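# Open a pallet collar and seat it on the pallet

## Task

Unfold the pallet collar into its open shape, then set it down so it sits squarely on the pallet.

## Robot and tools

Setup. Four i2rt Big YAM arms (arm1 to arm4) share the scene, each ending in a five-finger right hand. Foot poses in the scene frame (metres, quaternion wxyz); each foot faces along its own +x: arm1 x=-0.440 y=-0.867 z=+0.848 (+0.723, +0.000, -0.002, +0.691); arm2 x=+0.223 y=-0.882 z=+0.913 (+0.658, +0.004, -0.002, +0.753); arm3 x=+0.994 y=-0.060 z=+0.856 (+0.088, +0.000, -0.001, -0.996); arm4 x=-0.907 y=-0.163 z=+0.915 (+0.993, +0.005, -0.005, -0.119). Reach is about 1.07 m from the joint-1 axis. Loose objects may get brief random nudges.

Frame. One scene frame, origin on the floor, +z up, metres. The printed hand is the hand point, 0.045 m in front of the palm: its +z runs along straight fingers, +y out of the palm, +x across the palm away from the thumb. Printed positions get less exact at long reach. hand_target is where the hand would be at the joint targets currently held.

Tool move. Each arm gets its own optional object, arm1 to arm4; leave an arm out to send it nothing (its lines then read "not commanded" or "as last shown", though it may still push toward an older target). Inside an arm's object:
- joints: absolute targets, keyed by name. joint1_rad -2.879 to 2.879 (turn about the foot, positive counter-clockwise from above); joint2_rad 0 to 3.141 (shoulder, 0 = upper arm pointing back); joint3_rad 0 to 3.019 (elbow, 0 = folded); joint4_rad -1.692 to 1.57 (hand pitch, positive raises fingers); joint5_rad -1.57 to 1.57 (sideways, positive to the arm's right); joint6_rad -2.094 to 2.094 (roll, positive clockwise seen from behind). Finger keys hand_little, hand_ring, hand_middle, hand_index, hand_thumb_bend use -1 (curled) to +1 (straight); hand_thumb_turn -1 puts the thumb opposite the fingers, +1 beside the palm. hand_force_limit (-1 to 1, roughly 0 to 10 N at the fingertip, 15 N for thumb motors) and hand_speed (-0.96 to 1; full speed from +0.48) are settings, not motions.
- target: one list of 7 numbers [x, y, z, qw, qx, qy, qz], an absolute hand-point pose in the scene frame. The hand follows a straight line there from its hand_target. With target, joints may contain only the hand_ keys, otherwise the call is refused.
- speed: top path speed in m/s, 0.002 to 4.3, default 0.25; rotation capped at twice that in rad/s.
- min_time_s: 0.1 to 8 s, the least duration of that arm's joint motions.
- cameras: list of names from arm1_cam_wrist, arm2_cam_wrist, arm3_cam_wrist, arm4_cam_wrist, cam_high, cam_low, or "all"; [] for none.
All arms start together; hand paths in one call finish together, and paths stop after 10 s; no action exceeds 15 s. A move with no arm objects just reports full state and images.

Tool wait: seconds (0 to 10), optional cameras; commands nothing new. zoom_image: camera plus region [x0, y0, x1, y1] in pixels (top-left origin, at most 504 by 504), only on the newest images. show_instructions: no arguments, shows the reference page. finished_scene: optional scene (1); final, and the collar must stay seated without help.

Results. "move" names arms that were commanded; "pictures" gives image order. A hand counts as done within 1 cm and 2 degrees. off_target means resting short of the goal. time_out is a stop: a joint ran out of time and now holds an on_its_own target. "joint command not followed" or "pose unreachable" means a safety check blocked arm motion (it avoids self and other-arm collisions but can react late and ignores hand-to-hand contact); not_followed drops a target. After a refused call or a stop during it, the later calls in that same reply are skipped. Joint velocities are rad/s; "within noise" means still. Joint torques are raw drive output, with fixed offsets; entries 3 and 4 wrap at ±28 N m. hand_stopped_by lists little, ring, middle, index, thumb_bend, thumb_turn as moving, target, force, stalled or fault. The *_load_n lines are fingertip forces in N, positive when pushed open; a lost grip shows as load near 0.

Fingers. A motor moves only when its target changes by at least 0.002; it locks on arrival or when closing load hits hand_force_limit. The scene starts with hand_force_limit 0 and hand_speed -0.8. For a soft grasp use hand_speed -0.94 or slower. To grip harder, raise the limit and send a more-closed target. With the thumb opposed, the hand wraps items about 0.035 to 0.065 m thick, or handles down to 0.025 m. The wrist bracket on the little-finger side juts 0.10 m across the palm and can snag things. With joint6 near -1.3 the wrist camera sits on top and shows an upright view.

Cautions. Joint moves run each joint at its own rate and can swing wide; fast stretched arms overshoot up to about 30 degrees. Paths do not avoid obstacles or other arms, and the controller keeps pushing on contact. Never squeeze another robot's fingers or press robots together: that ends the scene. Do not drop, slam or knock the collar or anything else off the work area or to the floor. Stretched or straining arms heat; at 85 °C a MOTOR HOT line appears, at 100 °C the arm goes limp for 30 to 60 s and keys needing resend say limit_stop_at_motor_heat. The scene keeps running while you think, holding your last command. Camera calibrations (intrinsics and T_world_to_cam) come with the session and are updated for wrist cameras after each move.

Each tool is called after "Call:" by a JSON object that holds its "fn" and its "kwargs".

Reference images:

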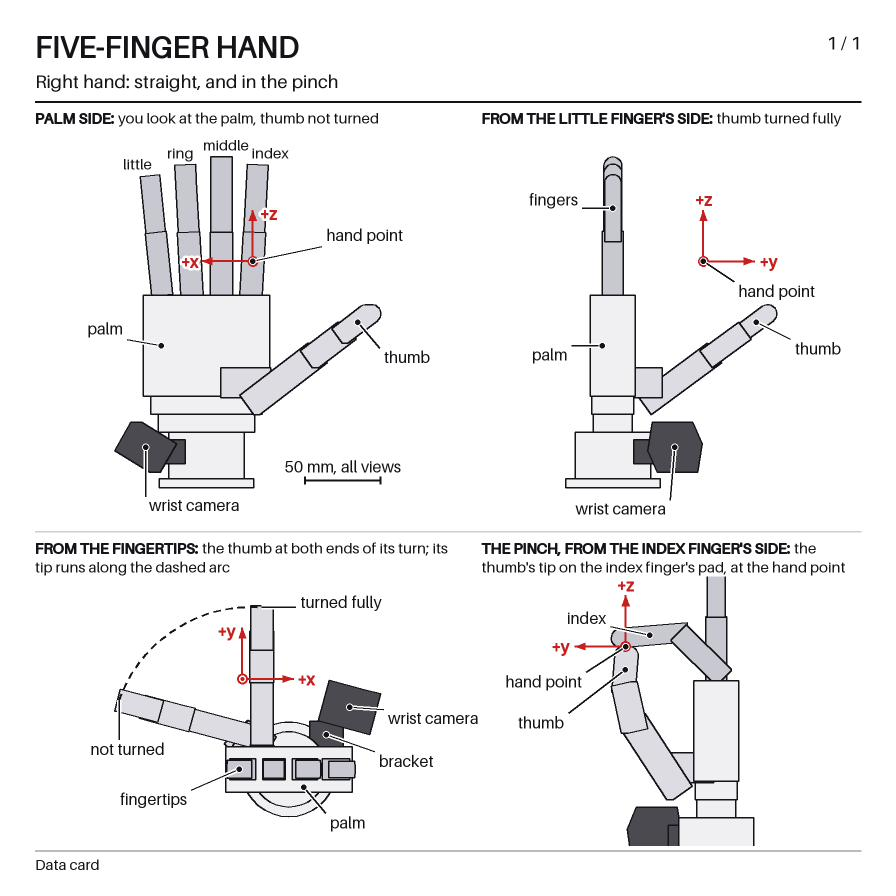

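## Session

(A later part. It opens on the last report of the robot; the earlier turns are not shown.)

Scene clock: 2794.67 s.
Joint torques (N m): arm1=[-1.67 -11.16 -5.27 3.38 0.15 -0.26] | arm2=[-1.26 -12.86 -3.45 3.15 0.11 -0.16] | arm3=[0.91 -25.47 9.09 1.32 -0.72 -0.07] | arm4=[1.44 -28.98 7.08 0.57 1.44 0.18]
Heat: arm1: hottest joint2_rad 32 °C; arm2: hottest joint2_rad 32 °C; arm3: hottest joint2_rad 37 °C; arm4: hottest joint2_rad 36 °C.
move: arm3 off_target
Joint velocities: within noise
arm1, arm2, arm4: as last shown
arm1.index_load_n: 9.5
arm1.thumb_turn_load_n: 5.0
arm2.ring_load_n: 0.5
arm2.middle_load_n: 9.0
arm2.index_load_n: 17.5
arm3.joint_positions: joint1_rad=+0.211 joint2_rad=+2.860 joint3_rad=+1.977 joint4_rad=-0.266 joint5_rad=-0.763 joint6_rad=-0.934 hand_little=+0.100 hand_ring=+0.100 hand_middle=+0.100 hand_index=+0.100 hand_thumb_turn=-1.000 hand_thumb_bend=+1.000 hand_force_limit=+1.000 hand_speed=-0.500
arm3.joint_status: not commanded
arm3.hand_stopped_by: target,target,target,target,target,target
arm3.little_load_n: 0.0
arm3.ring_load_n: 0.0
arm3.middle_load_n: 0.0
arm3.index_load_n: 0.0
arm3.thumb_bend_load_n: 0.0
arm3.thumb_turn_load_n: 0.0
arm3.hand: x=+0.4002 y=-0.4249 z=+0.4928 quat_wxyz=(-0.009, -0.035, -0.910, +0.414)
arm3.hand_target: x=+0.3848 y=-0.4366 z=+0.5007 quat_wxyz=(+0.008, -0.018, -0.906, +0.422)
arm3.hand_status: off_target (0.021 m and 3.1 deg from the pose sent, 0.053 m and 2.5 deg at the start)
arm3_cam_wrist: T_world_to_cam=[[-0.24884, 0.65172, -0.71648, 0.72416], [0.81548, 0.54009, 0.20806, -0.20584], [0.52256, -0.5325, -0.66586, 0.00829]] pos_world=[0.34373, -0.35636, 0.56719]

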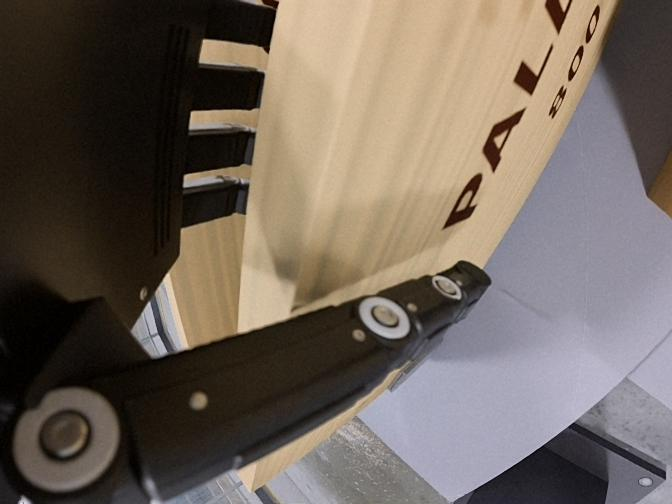

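Call:
{"fn": "move", "kwargs": {"arm3": {"joints": {"hand_little": -0.8, "hand_ring": -0.8, "hand_middle": -0.8, "hand_index": -0.8, "hand_thumb_bend": -0.2, "hand_speed": -0.8, "hand_force_limit": 0.2}}}}

Call:
{"fn": "move", "kwargs": {"arm3": {"joints": {"hand_thumb_bend": -0.4, "hand_speed": -0.2, "hand_force_limit": 1.0}}}}

Call:
{"fn": "move", "kwargs": {"arm3": {"joints": {"hand_little": -0.95, "hand_ring": -0.95, "hand_middle": -0.95, "hand_index": -0.95, "hand_speed": 0.6, "hand_force_limit": 1.0}}}}

Scene clock: 2804.83 s.
Joint torques (N m): arm1=[-1.2 -11.52 -5.27 3.41 0.19 -0.29] | arm2=[-1.55 -12.63 -3.48 3.11 0.11 -0.16] | arm3=[0.85 -24.59 9.09 1.26 -0.72 -0.02] | arm4=[1.44 -28.86 7.08 0.53 1.46 0.19]
Heat: arm1: hottest joint2_rad 32 °C; arm2: hottest joint2_rad 32 °C; arm3: hottest joint2_rad 37 °C; arm4: hottest joint2_rad 36 °C.
move: arm3 off_target
Joint velocities: within noise
arm1, arm2, arm4: as last shown
arm1.joint_positions: joint1_rad=-0.538 joint2_rad=+2.855 joint3_rad=+0.690 joint4_rad=+1.476 joint5_rad=-0.497 joint6_rad=-0.337 hand_little=-0.698 hand_ring=-0.526 hand_middle=-0.433 hand_index=-0.502 hand_thumb_turn=-0.999 hand_thumb_bend=+0.727 hand_force_limit=+1.000 hand_speed=-0.850
arm1.ring_load_n: 0.5
arm1.middle_load_n: 2.5
arm1.thumb_bend_load_n: 24.0
arm1.hand: x=-0.3390 y=-0.5331 z=+0.5000 quat_wxyz=(-0.470, +0.882, -0.003, -0.015)
arm2.joint_positions: joint1_rad=+0.724 joint2_rad=+3.043 joint3_rad=+0.935 joint4_rad=+1.326 joint5_rad=+0.707 joint6_rad=+0.573 hand_little=+1.000 hand_ring=-0.473 hand_middle=-0.403 hand_index=-0.480 hand_thumb_turn=-1.000 hand_thumb_bend=+0.750 hand_force_limit=+1.000 hand_speed=+1.000
arm2.ring_load_n: 0.0
arm2.index_load_n: 17.0
arm2.hand: x=-0.0048 y=-0.5751 z=+0.4807 quat_wxyz=(-0.485, +0.874, -0.009, +0.003)
arm2.hand_target: x=-0.0031 y=-0.5799 z=+0.4849 quat_wxyz=(-0.488, +0.873, +0.000, +0.000)
arm3.joint_positions: joint1_rad=+0.213 joint2_rad=+2.860 joint3_rad=+1.978 joint4_rad=-0.266 joint5_rad=-0.764 joint6_rad=-0.940 hand_little=-0.711 hand_ring=-0.507 hand_middle=-0.395 hand_index=-0.470 hand_thumb_turn=-1.000 hand_thumb_bend=+0.704 hand_force_limit=+0.200 hand_speed=-0.800
arm3.joint_status: hand_little off_target (ended at -0.711, target -0.800); hand_ring off_target (ended at -0.507, target -0.800); hand_middle off_target (ended at -0.395, target -0.800); hand_index off_target (ended at -0.470, target -0.800); hand_thumb_bend off_target (ended at +0.704, target -0.200); the others done
arm3.hand_stopped_by: force,force,force,force,force,target
arm3.little_load_n: 6.0
arm3.ring_load_n: 5.5
arm3.middle_load_n: 4.0
arm3.index_load_n: 2.5
arm3.thumb_bend_load_n: 11.5
arm3.thumb_turn_load_n: 0.5
arm3.hand: x=+0.3998 y=-0.4260 z=+0.4930 quat_wxyz=(-0.008, -0.031, -0.910, +0.414)
arm3.hand_target: x=+0.3846 y=-0.4366 z=+0.5009 quat_wxyz=(+0.008, -0.017, -0.906, +0.423)
arm3.hand_status: not commanded
arm4.middle_load_n: 3.0
arm4.thumb_turn_load_n: 8.5
pictures: none

Scene clock: 2805.37 s.
Joint torques (N m): arm1=[-1.2 -11.69 -5.22 3.26 0.13 -0.28] | arm2=[-1.44 -12.75 -3.52 3.02 0.11 -0.16] | arm3=[0.03 -25.05 9.26 1.42 -0.72 0.02] | arm4=[1.55 -28.69 7.09 0.5 1.45 0.2]
Heat: arm1: hottest joint2_rad 32 °C; arm2: hottest joint2_rad 32 °C; arm3: hottest joint2_rad 37 °C; arm4: hottest joint2_rad 36 °C.
move: arm3 off_target
Joint velocities: within noise
arm1, arm2, arm4: as last shown
arm1.ring_load_n: 0.0
arm2.index_load_n: 17.5
arm3.joint_positions: joint1_rad=+0.213 joint2_rad=+2.860 joint3_rad=+1.978 joint4_rad=-0.266 joint5_rad=-0.764 joint6_rad=-0.941 hand_little=-0.711 hand_ring=-0.507 hand_middle=-0.395 hand_index=-0.470 hand_thumb_turn=-1.000 hand_thumb_bend=+0.680 hand_force_limit=+1.000 hand_speed=-0.200
arm3.joint_status: hand_thumb_bend off_target (ended at +0.680, target -0.400); the others done
arm3.hand_stopped_by: force,force,force,force,force,target
arm3.little_load_n: 6.0
arm3.ring_load_n: 5.5
arm3.middle_load_n: 4.5
arm3.index_load_n: 3.0
arm3.thumb_bend_load_n: 15.0
arm3.thumb_turn_load_n: 0.5
arm3.hand: x=+0.3998 y=-0.4260 z=+0.4929 quat_wxyz=(-0.008, -0.031, -0.910, +0.414)
arm3.hand_target: x=+0.3846 y=-0.4366 z=+0.5009 quat_wxyz=(+0.008, -0.018, -0.906, +0.423)
arm3.hand_status: not commanded
arm4.middle_load_n: 2.5
arm4.thumb_bend_load_n: 22.5
pictures: none

Scene clock: 2805.87 s.
Joint torques (N m): arm1=[-1.79 -11.93 -5.18 3.36 0.12 -0.29] | arm2=[-1.44 -12.98 -3.52 2.97 0.12 -0.16] | arm3=[1.26 -25.11 8.72 1.14 -0.48 -0.01] | arm4=[1.67 -28.98 7.1 0.58 1.45 0.18]
Heat: arm1: hottest joint2_rad 32 °C; arm2: hottest joint2_rad 32 °C; arm3: hottest joint2_rad 37 °C; arm4: hottest joint2_rad 36 °C.
move: arm3 off_target
Joint velocities: within noise
arm1, arm2, arm4: as last shown
arm1.joint_positions: joint1_rad=-0.538 joint2_rad=+2.855 joint3_rad=+0.690 joint4_rad=+1.476 joint5_rad=-0.497 joint6_rad=-0.336 hand_little=-0.698 hand_ring=-0.526 hand_middle=-0.433 hand_index=-0.502 hand_thumb_turn=-0.999 hand_thumb_bend=+0.727 hand_force_limit=+1.000 hand_speed=-0.850
arm1.little_load_n: -0.5
arm1.middle_load_n: 2.0
arm1.index_load_n: 9.0
arm1.hand: x=-0.3388 y=-0.5330 z=+0.5000 quat_wxyz=(-0.471, +0.882, -0.003, -0.014)
arm1.hand_target: x=-0.3382 y=-0.5446 z=+0.5031 quat_wxyz=(-0.472, +0.882, +0.000, -0.001)
arm2.joint_positions: joint1_rad=+0.724 joint2_rad=+3.044 joint3_rad=+0.935 joint4_rad=+1.327 joint5_rad=+0.707 joint6_rad=+0.571 hand_little=+1.000 hand_ring=-0.473 hand_middle=-0.403 hand_index=-0.480 hand_thumb_turn=-1.000 hand_thumb_bend=+0.750 hand_force_limit=+1.000 hand_speed=+1.000
arm2.middle_load_n: 8.5
arm2.index_load_n: 17.0
arm2.thumb_bend_load_n: 23.5
arm2.hand: x=-0.0044 y=-0.5749 z=+0.4807 quat_wxyz=(-0.485, +0.874, -0.009, +0.003)
arm2.hand_target: x=-0.0031 y=-0.5798 z=+0.4850 quat_wxyz=(-0.488, +0.873, +0.000, +0.000)
arm3.joint_positions: joint1_rad=+0.215 joint2_rad=+2.863 joint3_rad=+1.982 joint4_rad=-0.264 joint5_rad=-0.770 joint6_rad=-0.947 hand_little=-0.930 hand_ring=-0.622 hand_middle=-0.507 hand_index=-0.586 hand_thumb_turn=-1.000 hand_thumb_bend=+0.682 hand_force_limit=+1.000 hand_speed=+0.600
arm3.joint_status: hand_little off_target (ended at -0.930, target -0.950); hand_ring off_target (ended at -0.622, target -0.950); hand_middle off_target (ended at -0.507, target -0.950); hand_index off_target (ended at -0.586, target -0.950); the others done
arm3.hand_stopped_by: force,force,force,force,force,target
arm3.little_load_n: 14.5
arm3.ring_load_n: 11.0
arm3.middle_load_n: 16.0
arm3.index_load_n: 12.5
arm3.thumb_bend_load_n: 22.5
arm3.thumb_turn_load_n: 1.5
arm3.hand: x=+0.4000 y=-0.4283 z=+0.4927 quat_wxyz=(-0.008, -0.026, -0.909, +0.417)
arm3.hand_target: x=+0.3848 y=-0.4366 z=+0.5006 quat_wxyz=(+0.008, -0.017, -0.906, +0.423)
arm3.hand_status: not commanded
arm4.joint_positions: joint1_rad=+0.036 joint2_rad=+3.067 joint3_rad=+2.249 joint4_rad=-0.248 joint5_rad=+0.742 joint6_rad=+0.869 hand_little=-0.705 hand_ring=-0.495 hand_middle=-0.384 hand_index=-0.468 hand_thumb_turn=-1.000 hand_thumb_bend=+0.639 hand_force_limit=+1.000 hand_speed=-0.850
arm4.index_load_n: 6.5
arm4.thumb_bend_load_n: 23.0
arm4.thumb_turn_load_n: 9.0
arm4.hand: x=-0.1565 y=-0.3974 z=+0.4963 quat_wxyz=(-0.062, +0.132, -0.898, +0.414)
pictures: none

Call:
{"fn": "move", "kwargs": {"arm4": {"joints": {"hand_little": 0.1, "hand_ring": 0.1, "hand_middle": 0.1, "hand_index": 0.1, "hand_thumb_bend": 1.0, "hand_speed": -0.5}}}}

Call:
{"fn": "move", "kwargs": {"arm4": {"target": [-0.225, -0.418, 0.600, 0.0548, -0.1175, 0.8987, -0.4190], "speed": 0.12}, "cameras": ["arm4_cam_wrist"]}}

Scene clock: 2812.90 s.
Joint torques (N m): arm1=[-1.32 -11.16 -5.22 3.33 0.12 -0.27] | arm2=[-1.67 -12.75 -3.59 3.1 0.11 -0.14] | arm3=[0.38 -25.23 8.9 1.29 -0.46 0.04] | arm4=[1.49 -28.75 7.08 0.58 0.67 0]
Heat: arm1: hottest joint2_rad 32 °C; arm2: hottest joint2_rad 31 °C; arm3: hottest joint2_rad 36 °C; arm4: hottest joint2_rad 36 °C.
move: arm4 done
Joint velocities: within noise
arm1, arm2, arm3: as last shown
arm1.little_load_n: 0.0
arm3.joint_positions: joint1_rad=+0.216 joint2_rad=+2.863 joint3_rad=+1.982 joint4_rad=-0.264 joint5_rad=-0.770 joint6_rad=-0.947 hand_little=-0.930 hand_ring=-0.622 hand_middle=-0.507 hand_index=-0.586 hand_thumb_turn=-1.000 hand_thumb_bend=+0.682 hand_force_limit=+1.000 hand_speed=+0.600
arm3.ring_load_n: 10.5
arm3.index_load_n: 12.0
arm3.hand: x=+0.4003 y=-0.4288 z=+0.4927 quat_wxyz=(-0.008, -0.026, -0.909, +0.417)
arm3.hand_target: x=+0.3848 y=-0.4365 z=+0.5006 quat_wxyz=(+0.008, -0.018, -0.906, +0.422)
arm4.joint_positions: joint1_rad=+0.037 joint2_rad=+3.067 joint3_rad=+2.249 joint4_rad=-0.249 joint5_rad=+0.759 joint6_rad=+0.887 hand_little=+0.100 hand_ring=+0.100 hand_middle=+0.100 hand_index=+0.100 hand_thumb_turn=-1.000 hand_thumb_bend=+1.000 hand_force_limit=+1.000 hand_speed=-0.500
arm4.joint_status: all done
arm4.hand_stopped_by: target,target,target,target,target,target
arm4.little_load_n: 0.0
arm4.ring_load_n: 0.0
arm4.middle_load_n: 0.0
arm4.index_load_n: 0.0
arm4.thumb_bend_load_n: -0.5
arm4.thumb_turn_load_n: 0.0
arm4.hand: x=-0.1567 y=-0.3998 z=+0.4978 quat_wxyz=(-0.061, +0.123, -0.897, +0.420)
arm4.hand_target: x=-0.1622 y=-0.4050 z=+0.4902 quat_wxyz=(-0.055, +0.118, -0.899, +0.419)
arm4.hand_status: not commanded
pictures: none

Scene clock: 2814.80 s.
Joint torques (N m): arm1=[-1.73 -11.46 -5.19 3.28 0.11 -0.28] | arm2=[-1.38 -12.75 -3.52 3.02 0.1 -0.15] | arm3=[0.44 -24.76 8.88 1.31 -0.47 0.01] | arm4=[1.32 -28.81 4.01 1.7 0.36 -0.15]
Heat: arm1: hottest joint2_rad 32 °C; arm2: hottest joint2_rad 31 °C; arm3: hottest joint2_rad 36 °C; arm4: hottest joint2_rad 36 °C.
move: arm4 done
Joint velocities: within noise
arm1.joint_positions: joint1_rad=-0.538 joint2_rad=+2.855 joint3_rad=+0.690 joint4_rad=+1.476 joint5_rad=-0.497 joint6_rad=-0.336 hand_little=-0.698 hand_ring=-0.526 hand_middle=-0.433 hand_index=-0.502 hand_thumb_turn=-0.999 hand_thumb_bend=+0.727 hand_force_limit=+1.000 hand_speed=-0.850
arm1.joint_status: not commanded
arm1.hand_stopped_by: force,force,force,force,force,target
arm1.little_load_n: 0.0
arm1.ring_load_n: 0.5
arm1.middle_load_n: 2.0
arm1.index_load_n: 9.0
arm1.thumb_bend_load_n: 24.0
arm1.thumb_turn_load_n: 5.0
arm1.hand: x=-0.3388 y=-0.5330 z=+0.5000 quat_wxyz=(-0.471, +0.882, -0.003, -0.014)
arm1.hand_target: x=-0.3382 y=-0.5446 z=+0.5031 quat_wxyz=(-0.472, +0.882, +0.000, -0.001)
arm1.hand_status: not commanded
arm2.joint_positions: joint1_rad=+0.724 joint2_rad=+3.044 joint3_rad=+0.935 joint4_rad=+1.327 joint5_rad=+0.707 joint6_rad=+0.571 hand_little=+1.000 hand_ring=-0.473 hand_middle=-0.403 hand_index=-0.480 hand_thumb_turn=-1.000 hand_thumb_bend=+0.750 hand_force_limit=+1.000 hand_speed=+1.000
arm2.joint_status: not commanded
arm2.hand_stopped_by: fault,force,force,force,force,target
arm2.little_load_n: 0.0
arm2.ring_load_n: 0.0
arm2.middle_load_n: 8.5
arm2.index_load_n: 17.0
arm2.thumb_bend_load_n: 23.5
arm2.thumb_turn_load_n: 0.0
arm2.hand: x=-0.0044 y=-0.5749 z=+0.4807 quat_wxyz=(-0.485, +0.874, -0.009, +0.003)
arm2.hand_target: x=-0.0031 y=-0.5798 z=+0.4850 quat_wxyz=(-0.488, +0.873, +0.000, +0.000)
arm2.hand_status: not commanded
arm3: as last shown
arm3.index_load_n: 12.5
arm3.thumb_bend_load_n: 23.0
arm4.joint_positions: joint1_rad=-0.001 joint2_rad=+2.704 joint3_rad=+1.728 joint4_rad=-0.089 joint5_rad=+0.747 joint6_rad=+0.858 hand_little=+0.100 hand_ring=+0.100 hand_middle=+0.100 hand_index=+0.100 hand_thumb_turn=-1.000 hand_thumb_bend=+1.000 hand_force_limit=+1.000 hand_speed=-0.500
arm4.joint_status: not commanded
arm4.hand_stopped_by: target,target,target,target,target,target
arm4.little_load_n: 0.0
arm4.ring_load_n: 0.0
arm4.middle_load_n: 0.0
arm4.index_load_n: 0.0
arm4.thumb_bend_load_n: 0.0
arm4.thumb_turn_load_n: 0.0
arm4.hand: x=-0.2244 y=-0.4133 z=+0.5965 quat_wxyz=(-0.050, +0.120, -0.899, +0.418)
arm4.hand_target: x=-0.2251 y=-0.4181 z=+0.5999 quat_wxyz=(-0.054, +0.117, -0.899, +0.419)
arm4.hand_status: done (0.006 m and 0.6 deg from the pose sent, 0.124 m and 1.0 deg at the start)
arm4_cam_wrist: T_world_to_cam=[[-0.45244, 0.52745, -0.7191, 0.54146], [0.67388, 0.73035, 0.11171, 0.38791], [0.58411, -0.43404, -0.68587, 0.47461]] pos_world=[-0.29365, -0.3629, 0.67154]

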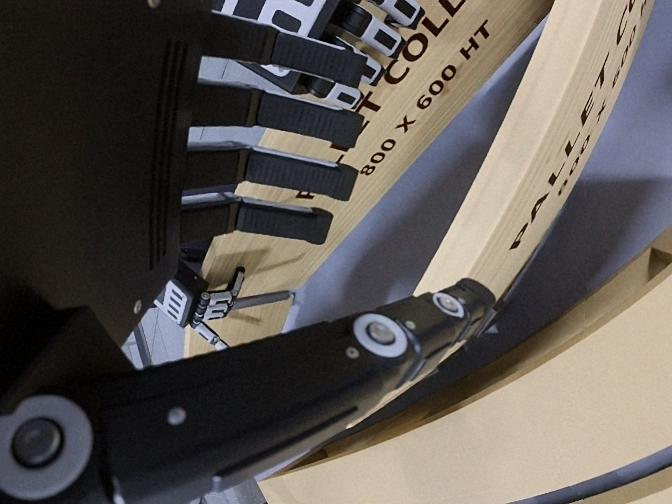

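Call:
{"fn": "move", "kwargs": {"arm4": {"target": [-0.2307, -0.4141, 0.492, 0.0548, -0.1175, 0.8987, -0.4190], "speed": 0.08}, "cameras": ["arm4_cam_wrist"]}}

Scene clock: 2832.37 s.
Joint torques (N m): arm1=[-1.44 -11.4 -5.19 3.29 0.13 -0.3] | arm2=[-1.26 -12.63 -3.52 3.07 0.11 -0.15] | arm3=[0.21 -25.05 8.91 1.25 -0.46 0.02] | arm4=[1.73 -25.47 7.02 1.5 0.41 -0.12]
Heat: arm1: hottest joint2_rad 32 °C; arm2: hottest joint2_rad 31 °C; arm3: hottest joint2_rad 36 °C; arm4: hottest joint2_rad 35 °C.
move: arm4 done
Joint velocities: within noise
arm1, arm2, arm3: as last shown
arm1.ring_load_n: 0.0
arm2.little_load_n: -0.5
arm3.index_load_n: 12.0
arm3.thumb_bend_load_n: 22.5
arm4.joint_positions: joint1_rad=-0.001 joint2_rad=+2.917 joint3_rad=+1.867 joint4_rad=-0.017 joint5_rad=+0.747 joint6_rad=+0.858 hand_little=+0.100 hand_ring=+0.100 hand_middle=+0.100 hand_index=+0.100 hand_thumb_turn=-1.000 hand_thumb_bend=+1.000 hand_force_limit=+1.000 hand_speed=-0.500
arm4.joint_status: not commanded
arm4.hand_stopped_by: target,target,target,target,target,target
arm4.little_load_n: 0.0
arm4.ring_load_n: 0.0
arm4.middle_load_n: 0.0
arm4.index_load_n: 0.0
arm4.thumb_bend_load_n: 0.0
arm4.thumb_turn_load_n: 0.0
arm4.hand: x=-0.2351 y=-0.4095 z=+0.5003 quat_wxyz=(-0.049, +0.120, -0.899, +0.417)
arm4.hand_target: x=-0.2312 y=-0.4140 z=+0.4924 quat_wxyz=(-0.055, +0.117, -0.899, +0.419)
arm4.hand_status: done (0.010 m and 0.7 deg from the pose sent, 0.105 m and 0.6 deg at the start)
arm4_cam_wrist: T_world_to_cam=[[-0.45429, 0.52786, -0.71762, 0.46433], [0.67414, 0.7303, 0.11042, 0.40375], [0.58237, -0.43361, -0.68762, 0.4171]] pos_world=[-0.30415, -0.3591, 0.57544]

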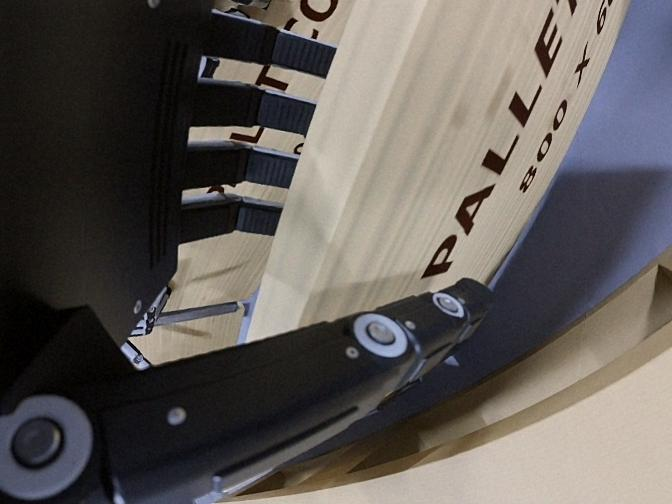

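Call:
{"fn": "move", "kwargs": {"arm4": {"target": [-0.2307, -0.4150, 0.478, 0.0548, -0.1175, 0.8987, -0.4190], "speed": 0.05}}}

Call:
{"fn": "move", "kwargs": {"arm4": {"joints": {"hand_little": -0.8, "hand_ring": -0.8, "hand_middle": -0.8, "hand_index": -0.8, "hand_thumb_bend": -0.2, "hand_speed": -0.8, "hand_force_limit": 0.2}}, "cameras": ["arm4_cam_wrist"]}}

Call:
{"fn": "move", "kwargs": {"arm4": {"joints": {"hand_thumb_bend": -0.4, "hand_speed": -0.2, "hand_force_limit": 1.0}}}}

Call:
{"fn": "move", "kwargs": {"arm4": {"joints": {"hand_little": -0.95, "hand_ring": -0.95, "hand_middle": -0.95, "hand_index": -0.95, "hand_speed": 0.6, "hand_force_limit": 1.0}}}}

Scene clock: 2839.10 s.
Joint torques (N m): arm1=[-1.14 -11.46 -5.16 3.33 0.11 -0.29] | arm2=[-1.44 -12.57 -3.55 3.02 0.1 -0.14] | arm3=[1.2 -26.11 8.75 1.25 -0.38 0.04] | arm4=[1.38 -25.41 6.95 1.58 0.37 -0.13]
Heat: arm1: hottest joint2_rad 32 °C; arm2: hottest joint2_rad 31 °C; arm3: hottest joint2_rad 36 °C; arm4: hottest joint2_rad 35 °C.
move: arm4 off_target
Joint velocities: within noise
arm1, arm2, arm3: as last shown
arm1.index_load_n: 8.5
arm2.little_load_n: 0.0
arm3.index_load_n: 12.5
arm4.joint_positions: joint1_rad=-0.001 joint2_rad=+2.950 joint3_rad=+1.902 joint4_rad=-0.017 joint5_rad=+0.747 joint6_rad=+0.858 hand_little=+0.100 hand_ring=+0.100 hand_middle=+0.100 hand_index=+0.100 hand_thumb_turn=-1.000 hand_thumb_bend=+1.000 hand_force_limit=+1.000 hand_speed=-0.500
arm4.joint_status: not commanded
arm4.hand_stopped_by: target,target,target,target,target,target
arm4.little_load_n: 0.0
arm4.ring_load_n: 0.0
arm4.middle_load_n: 0.0
arm4.index_load_n: 0.0
arm4.thumb_bend_load_n: 0.0
arm4.thumb_turn_load_n: 0.0
arm4.hand: x=-0.2336 y=-0.4097 z=+0.4881 quat_wxyz=(-0.050, +0.120, -0.899, +0.417)
arm4.hand_target: x=-0.2313 y=-0.4149 z=+0.4785 quat_wxyz=(-0.055, +0.117, -0.899, +0.419)
arm4.hand_status: off_target (0.012 m and 0.6 deg from the pose sent, 0.023 m and 0.8 deg at the start)
pictures: none

Scene clock: 2843.53 s.
Joint torques (N m): arm1=[-1.26 -11.58 -5.2 3.33 0.14 -0.3] | arm2=[-1.49 -12.86 -3.56 3.07 0.11 -0.14] | arm3=[0.73 -24.35 9.07 1.43 -0.48 0.06] | arm4=[2.37 -25.52 6.64 1.44 0.62 -0.11]
Heat: arm1: hottest joint2_rad 32 °C; arm2: hottest joint2_rad 31 °C; arm3: hottest joint2_rad 36 °C; arm4: hottest joint2_rad 34 °C.
move: arm4 off_target
Joint velocities: within noise
arm1, arm2, arm3: as last shown
arm1.joint_positions: joint1_rad=-0.538 joint2_rad=+2.855 joint3_rad=+0.690 joint4_rad=+1.477 joint5_rad=-0.497 joint6_rad=-0.336 hand_little=-0.698 hand_ring=-0.526 hand_middle=-0.433 hand_index=-0.502 hand_thumb_turn=-0.999 hand_thumb_bend=+0.727 hand_force_limit=+1.000 hand_speed=-0.850
arm1.index_load_n: 9.0
arm1.hand: x=-0.3388 y=-0.5329 z=+0.5001 quat_wxyz=(-0.471, +0.882, -0.003, -0.014)
arm1.hand_target: x=-0.3382 y=-0.5446 z=+0.5032 quat_wxyz=(-0.472, +0.882, +0.000, -0.001)
arm2.middle_load_n: 8.0
arm2.index_load_n: 16.5
arm2.thumb_bend_load_n: 23.0
arm2.hand: x=-0.0044 y=-0.5750 z=+0.4807 quat_wxyz=(-0.485, +0.874, -0.009, +0.004)
arm3.joint_positions: joint1_rad=+0.216 joint2_rad=+2.863 joint3_rad=+1.982 joint4_rad=-0.264 joint5_rad=-0.770 joint6_rad=-0.948 hand_little=-0.930 hand_ring=-0.622 hand_middle=-0.507 hand_index=-0.586 hand_thumb_turn=-1.000 hand_thumb_bend=+0.682 hand_force_limit=+1.000 hand_speed=+0.600
arm3.little_load_n: 13.5
arm3.ring_load_n: 11.0
arm3.middle_load_n: 15.5
arm3.thumb_bend_load_n: 23.0
arm3.thumb_turn_load_n: 1.0
arm3.hand: x=+0.4003 y=-0.4288 z=+0.4927 quat_wxyz=(-0.008, -0.025, -0.909, +0.417)
arm3.hand_target: x=+0.3847 y=-0.4365 z=+0.5006 quat_wxyz=(+0.008, -0.018, -0.906, +0.422)
arm4.joint_positions: joint1_rad=-0.011 joint2_rad=+2.951 joint3_rad=+1.907 joint4_rad=-0.014 joint5_rad=+0.742 joint6_rad=+0.854 hand_little=-0.637 hand_ring=-0.470 hand_middle=-0.377 hand_index=-0.470 hand_thumb_turn=-1.000 hand_thumb_bend=+0.713 hand_force_limit=+0.200 hand_speed=-0.800
arm4.joint_status: hand_little off_target (ended at -0.637, target -0.800); hand_ring off_target (ended at -0.470, target -0.800); hand_middle off_target (ended at -0.377, target -0.800); hand_index off_target (ended at -0.470, target -0.800); hand_thumb_bend off_target (ended at +0.713, target -0.200); the others done
arm4.hand_stopped_by: force,force,force,force,force,target
arm4.little_load_n: 6.5
arm4.ring_load_n: 5.5
arm4.middle_load_n: 3.0
arm4.index_load_n: 4.5
arm4.thumb_bend_load_n: 11.0
arm4.thumb_turn_load_n: 1.0
arm4.hand: x=-0.2333 y=-0.4163 z=+0.4885 quat_wxyz=(-0.051, +0.116, -0.900, +0.417)
arm4.hand_target: x=-0.2314 y=-0.4147 z=+0.4784 quat_wxyz=(-0.055, +0.117, -0.899, +0.419)
arm4.hand_status: not commanded
arm4_cam_wrist: T_world_to_cam=[[-0.44641, 0.53186, -0.71961, 0.46482], [0.67722, 0.72645, 0.1168, 0.40477], [0.58488, -0.43519, -0.68449, 0.40341]] pos_world=[-0.30256, -0.3657, 0.56334]

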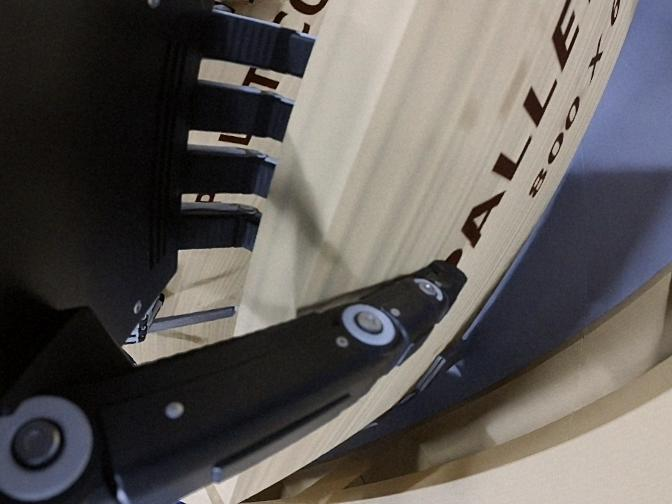

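Scene clock: 2844.07 s.
Joint torques (N m): arm1=[-1.2 -11.4 -5.3 3.3 0.09 -0.29] | arm2=[-1.79 -12.98 -3.55 3.1 0.11 -0.14] | arm3=[0.21 -25.99 8.96 1.51 -0.48 0.03] | arm4=[2.26 -25.52 6.68 1.36 0.62 -0.09]
Heat: arm1: hottest joint2_rad 32 °C; arm2: hottest joint2_rad 31 °C; arm3: hottest joint2_rad 36 °C; arm4: hottest joint2_rad 34 °C.
move: arm4 off_target
Joint velocities: within noise
arm1, arm2, arm3: as last shown
arm1.index_load_n: 8.5
arm1.thumb_bend_load_n: 23.5
arm2.middle_load_n: 8.5
arm2.index_load_n: 17.0
arm2.thumb_bend_load_n: 23.5
arm3.ring_load_n: 10.5
arm3.middle_load_n: 16.0
arm3.thumb_turn_load_n: 1.5
arm4.joint_positions: joint1_rad=-0.011 joint2_rad=+2.951 joint3_rad=+1.907 joint4_rad=-0.014 joint5_rad=+0.741 joint6_rad=+0.853 hand_little=-0.637 hand_ring=-0.470 hand_middle=-0.377 hand_index=-0.470 hand_thumb_turn=-1.000 hand_thumb_bend=+0.690 hand_force_limit=+1.000 hand_speed=-0.200
arm4.joint_status: hand_thumb_bend off_target (ended at +0.690, target -0.400); the others done
arm4.hand_stopped_by: force,force,force,force,force,target
arm4.little_load_n: 7.0
arm4.ring_load_n: 5.5
arm4.middle_load_n: 3.5
arm4.index_load_n: 4.5
arm4.thumb_bend_load_n: 14.5
arm4.thumb_turn_load_n: 1.0
arm4.hand: x=-0.2333 y=-0.4162 z=+0.4885 quat_wxyz=(-0.051, +0.117, -0.900, +0.417)
arm4.hand_target: x=-0.2314 y=-0.4147 z=+0.4784 quat_wxyz=(-0.055, +0.118, -0.899, +0.419)
arm4.hand_status: not commanded
pictures: none

Scene clock: 2844.57 s.
Joint torques (N m): arm1=[-1.49 -11.69 -5.3 3.18 0.09 -0.31] | arm2=[-1.32 -12.98 -3.54 3.07 0.12 -0.13] | arm3=[0.62 -24.94 8.85 1.36 -0.39 0.06] | arm4=[2.78 -25.88 6.43 1.28 1 0]
Heat: arm1: hottest joint2_rad 32 °C; arm2: hottest joint2_rad 31 °C; arm3: hottest joint2_rad 36 °C; arm4: hottest joint2_rad 34 °C.
move: arm4 off_target
Joint velocities: within noise
arm1, arm2, arm3: as last shown
arm1.joint_positions: joint1_rad=-0.538 joint2_rad=+2.855 joint3_rad=+0.690 joint4_rad=+1.480 joint5_rad=-0.495 joint6_rad=-0.336 hand_little=-0.698 hand_ring=-0.526 hand_middle=-0.433 hand_index=-0.502 hand_thumb_turn=-0.999 hand_thumb_bend=+0.727 hand_force_limit=+1.000 hand_speed=-0.850
arm1.middle_load_n: 3.5
arm1.index_load_n: 10.5
arm1.hand: x=-0.3382 y=-0.5324 z=+0.5004 quat_wxyz=(-0.472, +0.882, -0.003, -0.013)
arm2.joint_positions: joint1_rad=+0.724 joint2_rad=+3.045 joint3_rad=+0.934 joint4_rad=+1.328 joint5_rad=+0.706 joint6_rad=+0.571 hand_little=+1.000 hand_ring=-0.473 hand_middle=-0.403 hand_index=-0.480 hand_thumb_turn=-1.000 hand_thumb_bend=+0.750 hand_force_limit=+1.000 hand_speed=+1.000
arm2.middle_load_n: 8.0
arm2.thumb_bend_load_n: 24.0
arm2.hand: x=-0.0042 y=-0.5753 z=+0.4805 quat_wxyz=(-0.485, +0.874, -0.008, +0.003)
arm2.hand_target: x=-0.0031 y=-0.5798 z=+0.4849 quat_wxyz=(-0.488, +0.873, +0.000, +0.000)
arm3.joint_positions: joint1_rad=+0.216 joint2_rad=+2.863 joint3_rad=+1.982 joint4_rad=-0.264 joint5_rad=-0.771 joint6_rad=-0.948 hand_little=-0.930 hand_ring=-0.622 hand_middle=-0.507 hand_index=-0.586 hand_thumb_turn=-1.000 hand_thumb_bend=+0.682 hand_force_limit=+1.000 hand_speed=+0.600
arm3.little_load_n: 11.0
arm3.ring_load_n: 10.0
arm3.hand: x=+0.4004 y=-0.4290 z=+0.4928 quat_wxyz=(-0.008, -0.025, -0.908, +0.417)
arm3.hand_target: x=+0.3848 y=-0.4366 z=+0.5006 quat_wxyz=(+0.008, -0.018, -0.906, +0.423)
arm4.joint_positions: joint1_rad=-0.015 joint2_rad=+2.953 joint3_rad=+1.911 joint4_rad=-0.010 joint5_rad=+0.733 joint6_rad=+0.843 hand_little=-0.877 hand_ring=-0.586 hand_middle=-0.492 hand_index=-0.586 hand_thumb_turn=-1.000 hand_thumb_bend=+0.693 hand_force_limit=+1.000 hand_speed=+0.600
arm4.joint_status: hand_little off_target (ended at -0.877, target -0.950); hand_ring off_target (ended at -0.586, target -0.950); hand_middle off_target (ended at -0.492, target -0.950); hand_index off_target (ended at -0.586, target -0.950); the others done
arm4.hand_stopped_by: force,force,force,force,force,target
arm4.little_load_n: 16.0
arm4.ring_load_n: 6.0
arm4.middle_load_n: 10.5
arm4.index_load_n: 6.0
arm4.thumb_bend_load_n: 27.0
arm4.thumb_turn_load_n: 1.5
arm4.hand: x=-0.2322 y=-0.4178 z=+0.4882 quat_wxyz=(-0.053, +0.120, -0.900, +0.415)
arm4.hand_target: x=-0.2313 y=-0.4149 z=+0.4786 quat_wxyz=(-0.055, +0.117, -0.899, +0.419)
arm4.hand_status: not commanded
pictures: none

Call:
{"fn": "move", "kwargs": {"arm1": {"joints": {"hand_little": 0.25, "hand_ring": 0.25, "hand_middle": 0.25, "hand_index": 0.25, "hand_thumb_bend": 1.0, "hand_speed": -0.5}}, "cameras": ["arm1_cam_wrist"]}}

Scene clock: 2849.50 s.
Joint torques (N m): arm1=[-1.79 -11.46 -5.18 1.95 -0.04 -0.19] | arm2=[-1.32 -12.69 -3.49 2.91 0.19 -0.13] | arm3=[-0.26 -25.82 8.92 1.21 -0.44 0.03] | arm4=[3.02 -25.82 6.38 1.26 0.99 0]
Heat: arm1: hottest joint2_rad 32 °C; arm2: hottest joint2_rad 31 °C; arm3: hottest joint2_rad 36 °C; arm4: hottest joint2_rad 34 °C.
move: arm1 done
Joint velocities: within noise
arm1.joint_positions: joint1_rad=-0.538 joint2_rad=+2.855 joint3_rad=+0.690 joint4_rad=+1.512 joint5_rad=-0.492 joint6_rad=-0.346 hand_little=+0.250 hand_ring=+0.250 hand_middle=+0.250 hand_index=+0.250 hand_thumb_turn=-1.000 hand_thumb_bend=+1.000 hand_force_limit=+1.000 hand_speed=-0.500
arm1.joint_status: all done
arm1.hand_stopped_by: target,target,target,target,target,target
arm1.little_load_n: 0.0
arm1.ring_load_n: 0.0
arm1.middle_load_n: 0.0
arm1.index_load_n: 0.0
arm1.thumb_bend_load_n: 0.0
arm1.thumb_turn_load_n: 0.0
arm1.hand: x=-0.3335 y=-0.5272 z=+0.5047 quat_wxyz=(-0.483, +0.876, +0.005, -0.001)
arm1.hand_target: x=-0.3382 y=-0.5446 z=+0.5032 quat_wxyz=(-0.472, +0.882, +0.000, -0.001)
arm1.hand_status: not commanded
arm2, arm4: as last shown
arm2.joint_positions: joint1_rad=+0.722 joint2_rad=+3.045 joint3_rad=+0.934 joint4_rad=+1.328 joint5_rad=+0.705 joint6_rad=+0.571 hand_little=+1.000 hand_ring=-0.473 hand_middle=-0.403 hand_index=-0.480 hand_thumb_turn=-1.000 hand_thumb_bend=+0.750 hand_force_limit=+1.000 hand_speed=+1.000
arm2.index_load_n: 17.5
arm2.hand: x=-0.0042 y=-0.5751 z=+0.4806 quat_wxyz=(-0.485, +0.874, -0.009, +0.003)
arm2.hand_target: x=-0.0032 y=-0.5798 z=+0.4850 quat_wxyz=(-0.488, +0.873, +0.000, +0.000)
arm3.joint_positions: joint1_rad=+0.216 joint2_rad=+2.863 joint3_rad=+1.982 joint4_rad=-0.264 joint5_rad=-0.771 joint6_rad=-0.948 hand_little=-0.930 hand_ring=-0.622 hand_middle=-0.507 hand_index=-0.586 hand_thumb_turn=-1.000 hand_thumb_bend=+0.682 hand_force_limit=+1.000 hand_speed=+0.600
arm3.joint_status: not commanded
arm3.hand_stopped_by: force,force,force,force,force,target
arm3.little_load_n: 11.0
arm3.ring_load_n: 10.0
arm3.middle_load_n: 16.0
arm3.index_load_n: 12.5
arm3.thumb_bend_load_n: 23.0
arm3.thumb_turn_load_n: 1.5
arm3.hand: x=+0.4004 y=-0.4290 z=+0.4928 quat_wxyz=(-0.008, -0.025, -0.908, +0.417)
arm3.hand_target: x=+0.3848 y=-0.4366 z=+0.5006 quat_wxyz=(+0.008, -0.018, -0.906, +0.423)
arm3.hand_status: not commanded
arm4.joint_positions: joint1_rad=-0.014 joint2_rad=+2.953 joint3_rad=+1.911 joint4_rad=-0.010 joint5_rad=+0.733 joint6_rad=+0.842 hand_little=-0.877 hand_ring=-0.586 hand_middle=-0.492 hand_index=-0.586 hand_thumb_turn=-1.000 hand_thumb_bend=+0.693 hand_force_limit=+1.000 hand_speed=+0.600
arm4.little_load_n: 14.5
arm4.thumb_bend_load_n: 26.5
arm4.thumb_turn_load_n: 2.0
arm4.hand: x=-0.2320 y=-0.4173 z=+0.4881 quat_wxyz=(-0.053, +0.121, -0.900, +0.415)
arm4.hand_target: x=-0.2312 y=-0.4147 z=+0.4786 quat_wxyz=(-0.055, +0.118, -0.899, +0.419)
arm1_cam_wrist: T_world_to_cam=[[0.27226, -0.46616, -0.84176, 0.27514], [-0.81141, -0.58144, 0.05956, -0.60713], [-0.5172, 0.6668, -0.53655, 0.56795]] pos_world=[-0.27379, -0.60347, 0.57249]

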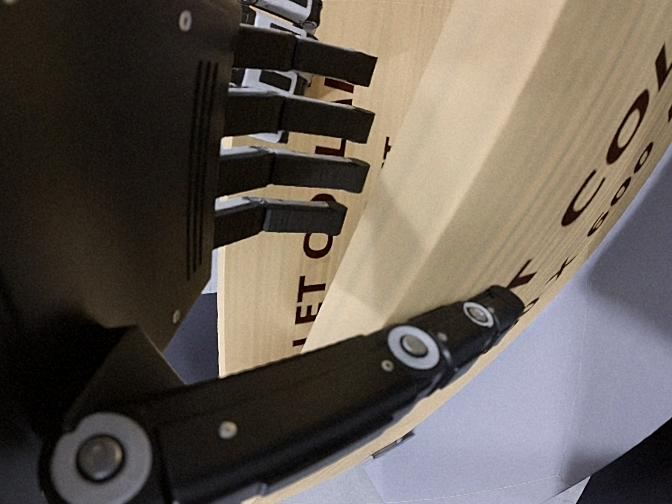

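Call:
{"fn": "move", "kwargs": {"arm1": {"target": [-0.335, -0.542, 0.483, 0.4764, -0.8774, 0.0498, -0.0271], "speed": 0.06}, "cameras": ["arm1_cam_wrist"]}}

Scene clock: 2861.70 s.
Joint torques (N m): arm1=[-0.62 -9.64 -4.07 1.99 -0.01 0.11] | arm2=[-1.32 -12.57 -3.51 3.02 0.18 -0.12] | arm3=[0.67 -25 8.69 1.26 -0.43 0.03] | arm4=[2.84 -25.82 6.41 1.31 1.01 0.02]
Heat: arm1: hottest joint2_rad 32 °C; arm2: hottest joint2_rad 31 °C; arm3: hottest joint2_rad 36 °C; arm4: hottest joint2_rad 34 °C.
move: arm1 off_target
Joint velocities: within noise
arm1.joint_positions: joint1_rad=-0.514 joint2_rad=+2.898 joint3_rad=+0.721 joint4_rad=+1.559 joint5_rad=-0.380 joint6_rad=-0.276 hand_little=+0.250 hand_ring=+0.250 hand_middle=+0.250 hand_index=+0.250 hand_thumb_turn=-1.000 hand_thumb_bend=+1.000 hand_force_limit=+1.000 hand_speed=-0.500
arm1.joint_status: not commanded
arm1.hand_stopped_by: target,target,target,target,target,target
arm1.little_load_n: 0.0
arm1.ring_load_n: 0.0
arm1.middle_load_n: 0.0
arm1.index_load_n: 0.0
arm1.thumb_bend_load_n: 0.0
arm1.thumb_turn_load_n: 0.0
arm1.hand: x=-0.3228 y=-0.5232 z=+0.4920 quat_wxyz=(-0.480, +0.876, -0.037, +0.030)
arm1.hand_target: x=-0.3348 y=-0.5417 z=+0.4837 quat_wxyz=(-0.467, +0.883, -0.048, +0.021)
arm1.hand_status: off_target (0.024 m and 1.6 deg from the pose sent, 0.026 m and 7.1 deg at the start; a joint's target at an end of its range on 33 of 48 steps)
arm2, arm3, arm4: as last shown
arm2.thumb_turn_load_n: 0.5
arm3.thumb_bend_load_n: 22.5
arm3.thumb_turn_load_n: 2.0
arm4.little_load_n: 15.0
arm4.ring_load_n: 5.5
arm4.thumb_bend_load_n: 27.0
arm4.thumb_turn_load_n: 1.5
arm1_cam_wrist: T_world_to_cam=[[0.23434, -0.4966, -0.83575, 0.23223], [-0.86839, -0.49339, 0.04967, -0.56282], [-0.43701, 0.71412, -0.54686, 0.61969]] pos_world=[-0.27236, -0.6049, 0.56092]

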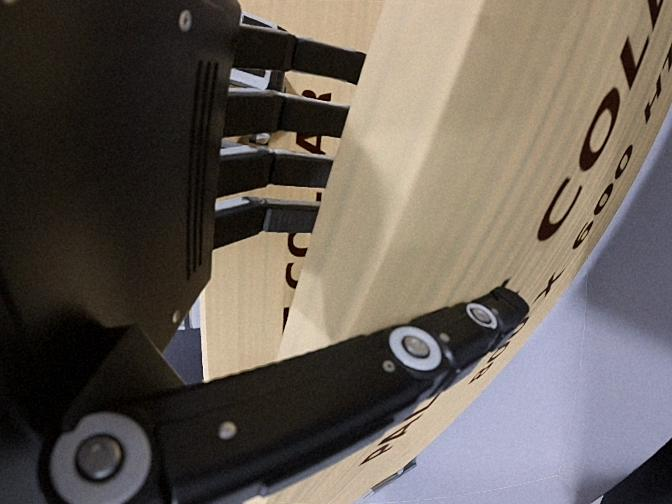

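Call:
{"fn": "move", "kwargs": {"cameras": ["all"]}}

Scene clock: 2885.17 s.
Joint torques (N m): arm1=[-0.21 -9.76 -4.22 2.13 -0.01 0.09] | arm2=[-1.55 -12.75 -3.54 2.92 0.18 -0.14] | arm3=[0.97 -25.52 8.95 1.26 -0.39 0.03] | arm4=[2.61 -25.93 6.42 1.32 1.02 0.03]
Heat: arm1: hottest joint2_rad 32 °C; arm2: hottest joint2_rad 31 °C; arm3: hottest joint3_rad 36 °C; arm4: hottest joint2_rad 34 °C.
Joint velocities: within noise
arm1.joint_positions: joint1_rad=-0.514 joint2_rad=+2.898 joint3_rad=+0.721 joint4_rad=+1.559 joint5_rad=-0.380 joint6_rad=-0.276 hand_little=+0.250 hand_ring=+0.250 hand_middle=+0.250 hand_index=+0.250 hand_thumb_turn=-1.000 hand_thumb_bend=+1.000 hand_force_limit=+1.000 hand_speed=-0.500
arm1.joint_status: not commanded
arm1.hand_stopped_by: target,target,target,target,target,target
arm1.little_load_n: 0.0
arm1.ring_load_n: 0.0
arm1.middle_load_n: 0.0
arm1.index_load_n: 0.0
arm1.thumb_bend_load_n: 0.0
arm1.thumb_turn_load_n: 0.0
arm1.hand: x=-0.3228 y=-0.5232 z=+0.4920 quat_wxyz=(-0.480, +0.876, -0.037, +0.030) (m; scene frame)
arm1.hand_target: x=-0.3348 y=-0.5417 z=+0.4837 quat_wxyz=(-0.467, +0.883, -0.048, +0.021) (m; scene frame)
arm1.hand_status: off_target (0.024 m and 1.6 deg from the pose sent, 0.026 m and 7.1 deg at the start; a joint's target at an end of its range on 33 of 48 steps)
arm2.joint_positions: joint1_rad=+0.722 joint2_rad=+3.045 joint3_rad=+0.934 joint4_rad=+1.328 joint5_rad=+0.705 joint6_rad=+0.571 hand_little=+1.000 hand_ring=-0.473 hand_middle=-0.403 hand_index=-0.480 hand_thumb_turn=-1.000 hand_thumb_bend=+0.750 hand_force_limit=+1.000 hand_speed=+1.000
arm2.joint_status: not commanded
arm2.hand_stopped_by: fault,force,force,force,force,target
arm2.little_load_n: 0.0
arm2.ring_load_n: 0.0
arm2.middle_load_n: 8.5
arm2.index_load_n: 17.5
arm2.thumb_bend_load_n: 24.0
arm2.thumb_turn_load_n: 0.5
arm2.hand: x=-0.0042 y=-0.5751 z=+0.4806 quat_wxyz=(-0.485, +0.874, -0.009, +0.003) (m; scene frame)
arm2.hand_target: x=-0.0032 y=-0.5798 z=+0.4850 quat_wxyz=(-0.488, +0.873, +0.000, +0.000) (m; scene frame)
arm2.hand_status: not commanded
arm3.joint_positions: joint1_rad=+0.216 joint2_rad=+2.863 joint3_rad=+1.982 joint4_rad=-0.264 joint5_rad=-0.771 joint6_rad=-0.948 hand_little=-0.930 hand_ring=-0.622 hand_middle=-0.507 hand_index=-0.586 hand_thumb_turn=-1.000 hand_thumb_bend=+0.682 hand_force_limit=+1.000 hand_speed=+0.600
arm3.joint_status: not commanded
arm3.hand_stopped_by: force,force,force,force,force,target
arm3.little_load_n: 11.0
arm3.ring_load_n: 10.0
arm3.middle_load_n: 15.5
arm3.index_load_n: 12.5
arm3.thumb_bend_load_n: 22.5
arm3.thumb_turn_load_n: 1.5
arm3.hand: x=+0.4004 y=-0.4290 z=+0.4928 quat_wxyz=(-0.008, -0.025, -0.908, +0.417) (m; scene frame)
arm3.hand_target: x=+0.3848 y=-0.4366 z=+0.5006 quat_wxyz=(+0.008, -0.018, -0.906, +0.423) (m; scene frame)
arm3.hand_status: not commanded
arm4.joint_positions: joint1_rad=-0.014 joint2_rad=+2.953 joint3_rad=+1.911 joint4_rad=-0.010 joint5_rad=+0.733 joint6_rad=+0.842 hand_little=-0.877 hand_ring=-0.586 hand_middle=-0.492 hand_index=-0.586 hand_thumb_turn=-1.000 hand_thumb_bend=+0.693 hand_force_limit=+1.000 hand_speed=+0.600
arm4.joint_status: not commanded
arm4.hand_stopped_by: force,force,force,force,force,target
arm4.little_load_n: 14.5
arm4.ring_load_n: 6.0
arm4.middle_load_n: 10.5
arm4.index_load_n: 6.0
arm4.thumb_bend_load_n: 27.0
arm4.thumb_turn_load_n: 2.0
arm4.hand: x=-0.2320 y=-0.4173 z=+0.4881 quat_wxyz=(-0.053, +0.121, -0.900, +0.415) (m; scene frame)
arm4.hand_target: x=-0.2312 y=-0.4147 z=+0.4786 quat_wxyz=(-0.055, +0.118, -0.899, +0.419) (m; scene frame)
arm4.hand_status: not commanded
pictures: arm1_cam_wrist, arm2_cam_wrist, arm3_cam_wrist, arm4_cam_wrist, cam_high, cam_low
camera_calibration:
arm1_cam_wrist: T_world_to_cam=[[0.23434, -0.4966, -0.83575, 0.23223], [-0.86839, -0.49339, 0.04967, -0.56282], [-0.43701, 0.71412, -0.54686, 0.61969]] pos_world=[-0.27236, -0.6049, 0.56092]
arm2_cam_wrist: T_world_to_cam=[[0.25095, -0.52251, -0.81486, 0.08973], [-0.84854, -0.52385, 0.07459, -0.33858], [-0.46584, 0.67273, -0.57483, 0.77686]] pos_world=[0.05208, -0.6531, 0.54494]
arm3_cam_wrist: T_world_to_cam=[[-0.26778, 0.64156, -0.71881, 0.73134], [0.80848, 0.55544, 0.19456, -0.18781], [0.52407, -0.52905, -0.66742, 0.00774]] pos_world=[0.34363, -0.36079, 0.5674]
arm4_cam_wrist: T_world_to_cam=[[-0.45269, 0.53029, -0.71685, 0.46219], [0.6704, 0.73248, 0.1185, 0.40482], [0.58791, -0.42693, -0.68709, 0.40735]] pos_world=[-0.30165, -0.36771, 0.56324]

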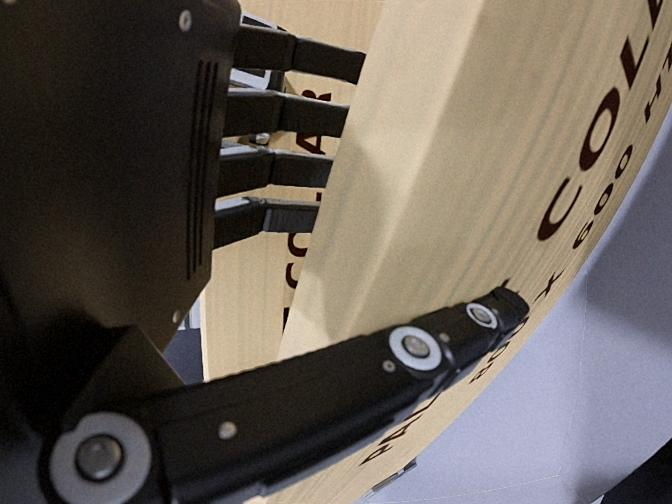

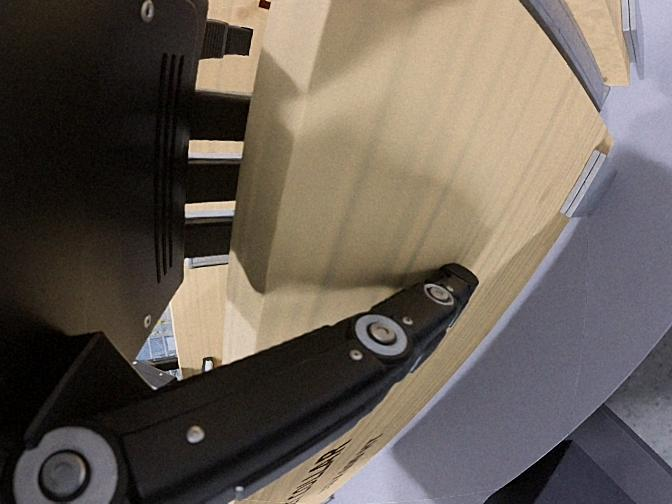

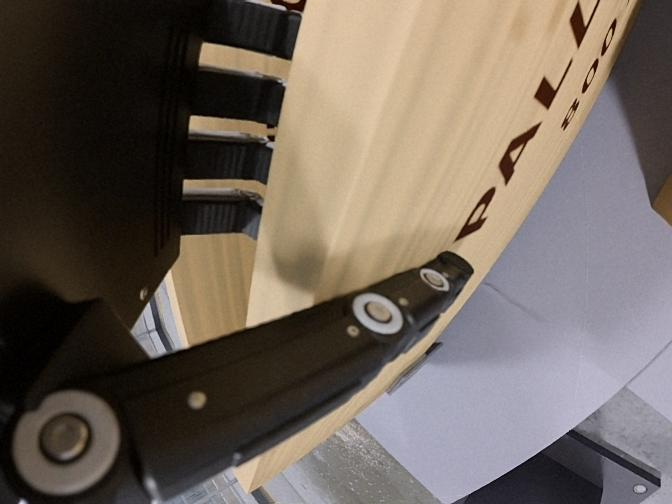

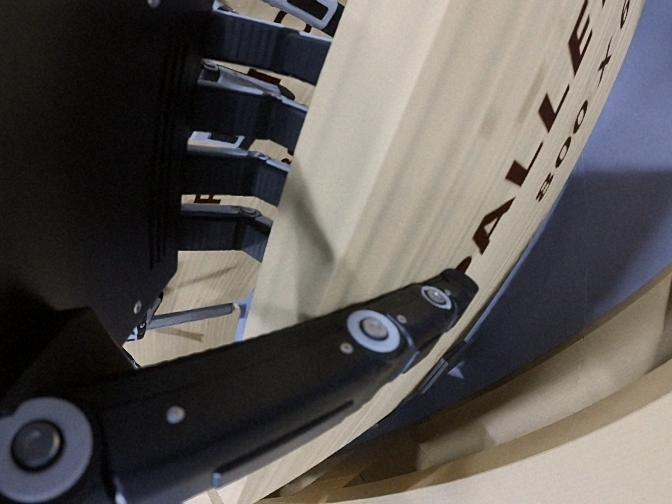

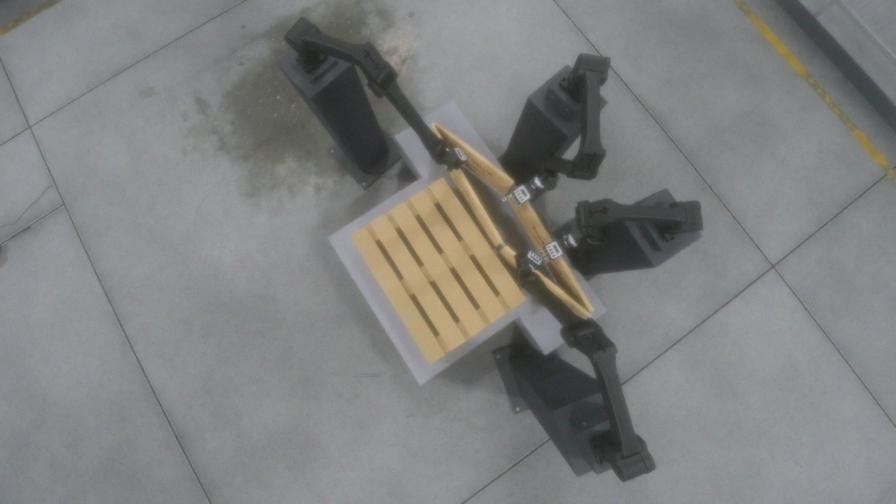

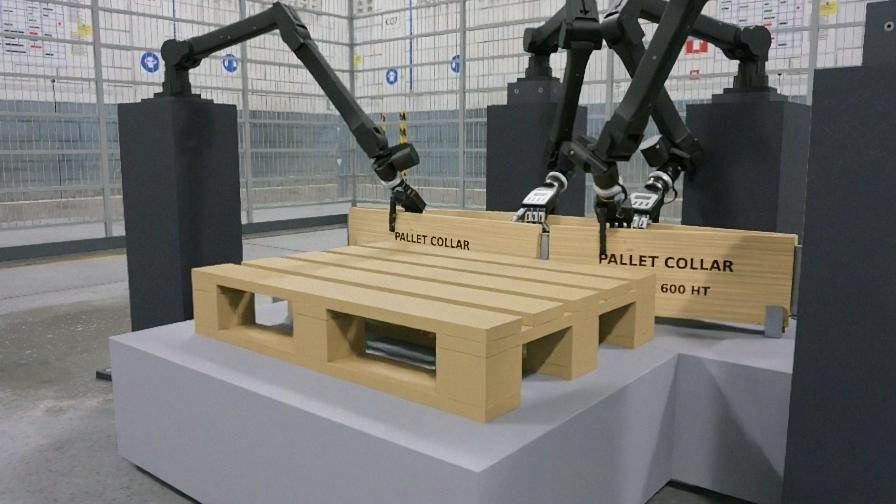

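Call:
{"fn": "move", "kwargs": {"arm1": {"target": [-0.335, -0.545, 0.480, -0.430, 0.901, -0.0512, 0.0244], "speed": 0.05}, "cameras": ["arm1_cam_wrist"]}}

Scene clock: 2914.17 s.
Joint torques (N m): arm1=[0.26 -14.1 -5 1.24 0.02 0.01] | arm2=[-1.26 -12.81 -3.56 2.96 0.18 -0.14] | arm3=[0.62 -25.17 9.11 1.4 -0.42 -0.01] | arm4=[2.67 -25.82 6.32 1.26 1.01 0.02]
Heat: arm1: hottest joint2_rad 32 °C; arm2: hottest joint2_rad 31 °C; arm3: hottest joint3_rad 36 °C; arm4: hottest joint2_rad 34 °C.
move: arm1 done
Joint velocities: within noise
arm1.joint_positions: joint1_rad=-0.497 joint2_rad=+2.898 joint3_rad=+0.720 joint4_rad=+1.464 joint5_rad=-0.327 joint6_rad=-0.276 hand_little=+0.250 hand_ring=+0.250 hand_middle=+0.250 hand_index=+0.250 hand_thumb_turn=-1.000 hand_thumb_bend=+1.000 hand_force_limit=+1.000 hand_speed=-0.500
arm1.joint_status: not commanded
arm1.hand_stopped_by: target,target,target,target,target,target
arm1.little_load_n: 0.0
arm1.ring_load_n: 0.0
arm1.middle_load_n: 0.0
arm1.index_load_n: 0.0
arm1.thumb_bend_load_n: 0.0
arm1.thumb_turn_load_n: 0.0
arm1.hand: x=-0.3296 y=-0.5404 z=+0.4746 quat_wxyz=(-0.436, +0.898, -0.052, +0.028)
arm1.hand_target: x=-0.3350 y=-0.5450 z=+0.4798 quat_wxyz=(-0.430, +0.901, -0.051, +0.024)
arm1.hand_status: done (0.009 m and 0.9 deg from the pose sent, 0.028 m and 6.7 deg at the start)
arm2, arm3, arm4: as last shown
arm2.middle_load_n: 8.0
arm3.middle_load_n: 16.0
arm3.thumb_turn_load_n: 2.0
arm4.thumb_turn_load_n: 1.5
arm1_cam_wrist: T_world_to_cam=[[0.20299, -0.58157, -0.78776, 0.13174], [-0.87799, -0.46428, 0.11652, -0.59543], [-0.43351, 0.66799, -0.60486, 0.62323]] pos_world=[-0.27935, -0.61614, 0.55012]

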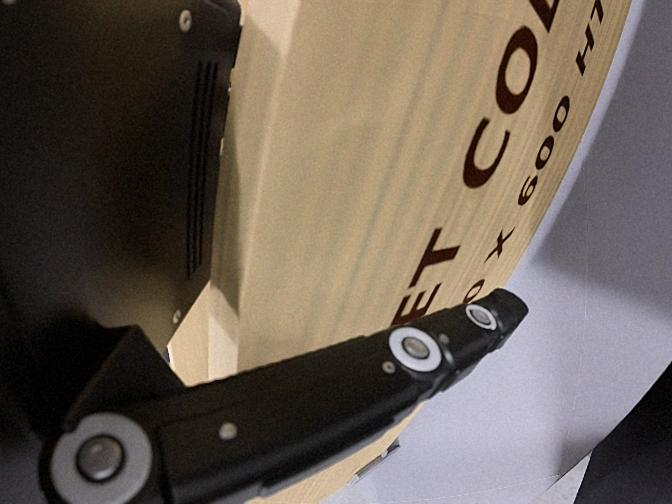

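Call:
{"fn": "zoom_image", "kwargs": {"camera": "arm1_cam_wrist", "region": [150, 0, 400, 400]}}

Scaled by 1.260 from the camera's image (finer frame: 960x720).

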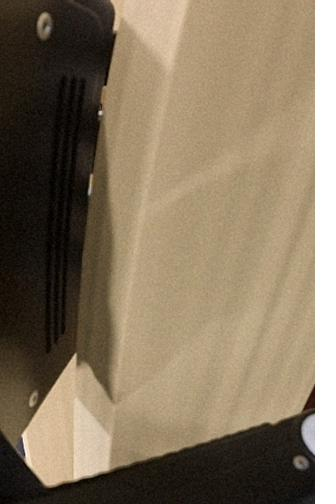

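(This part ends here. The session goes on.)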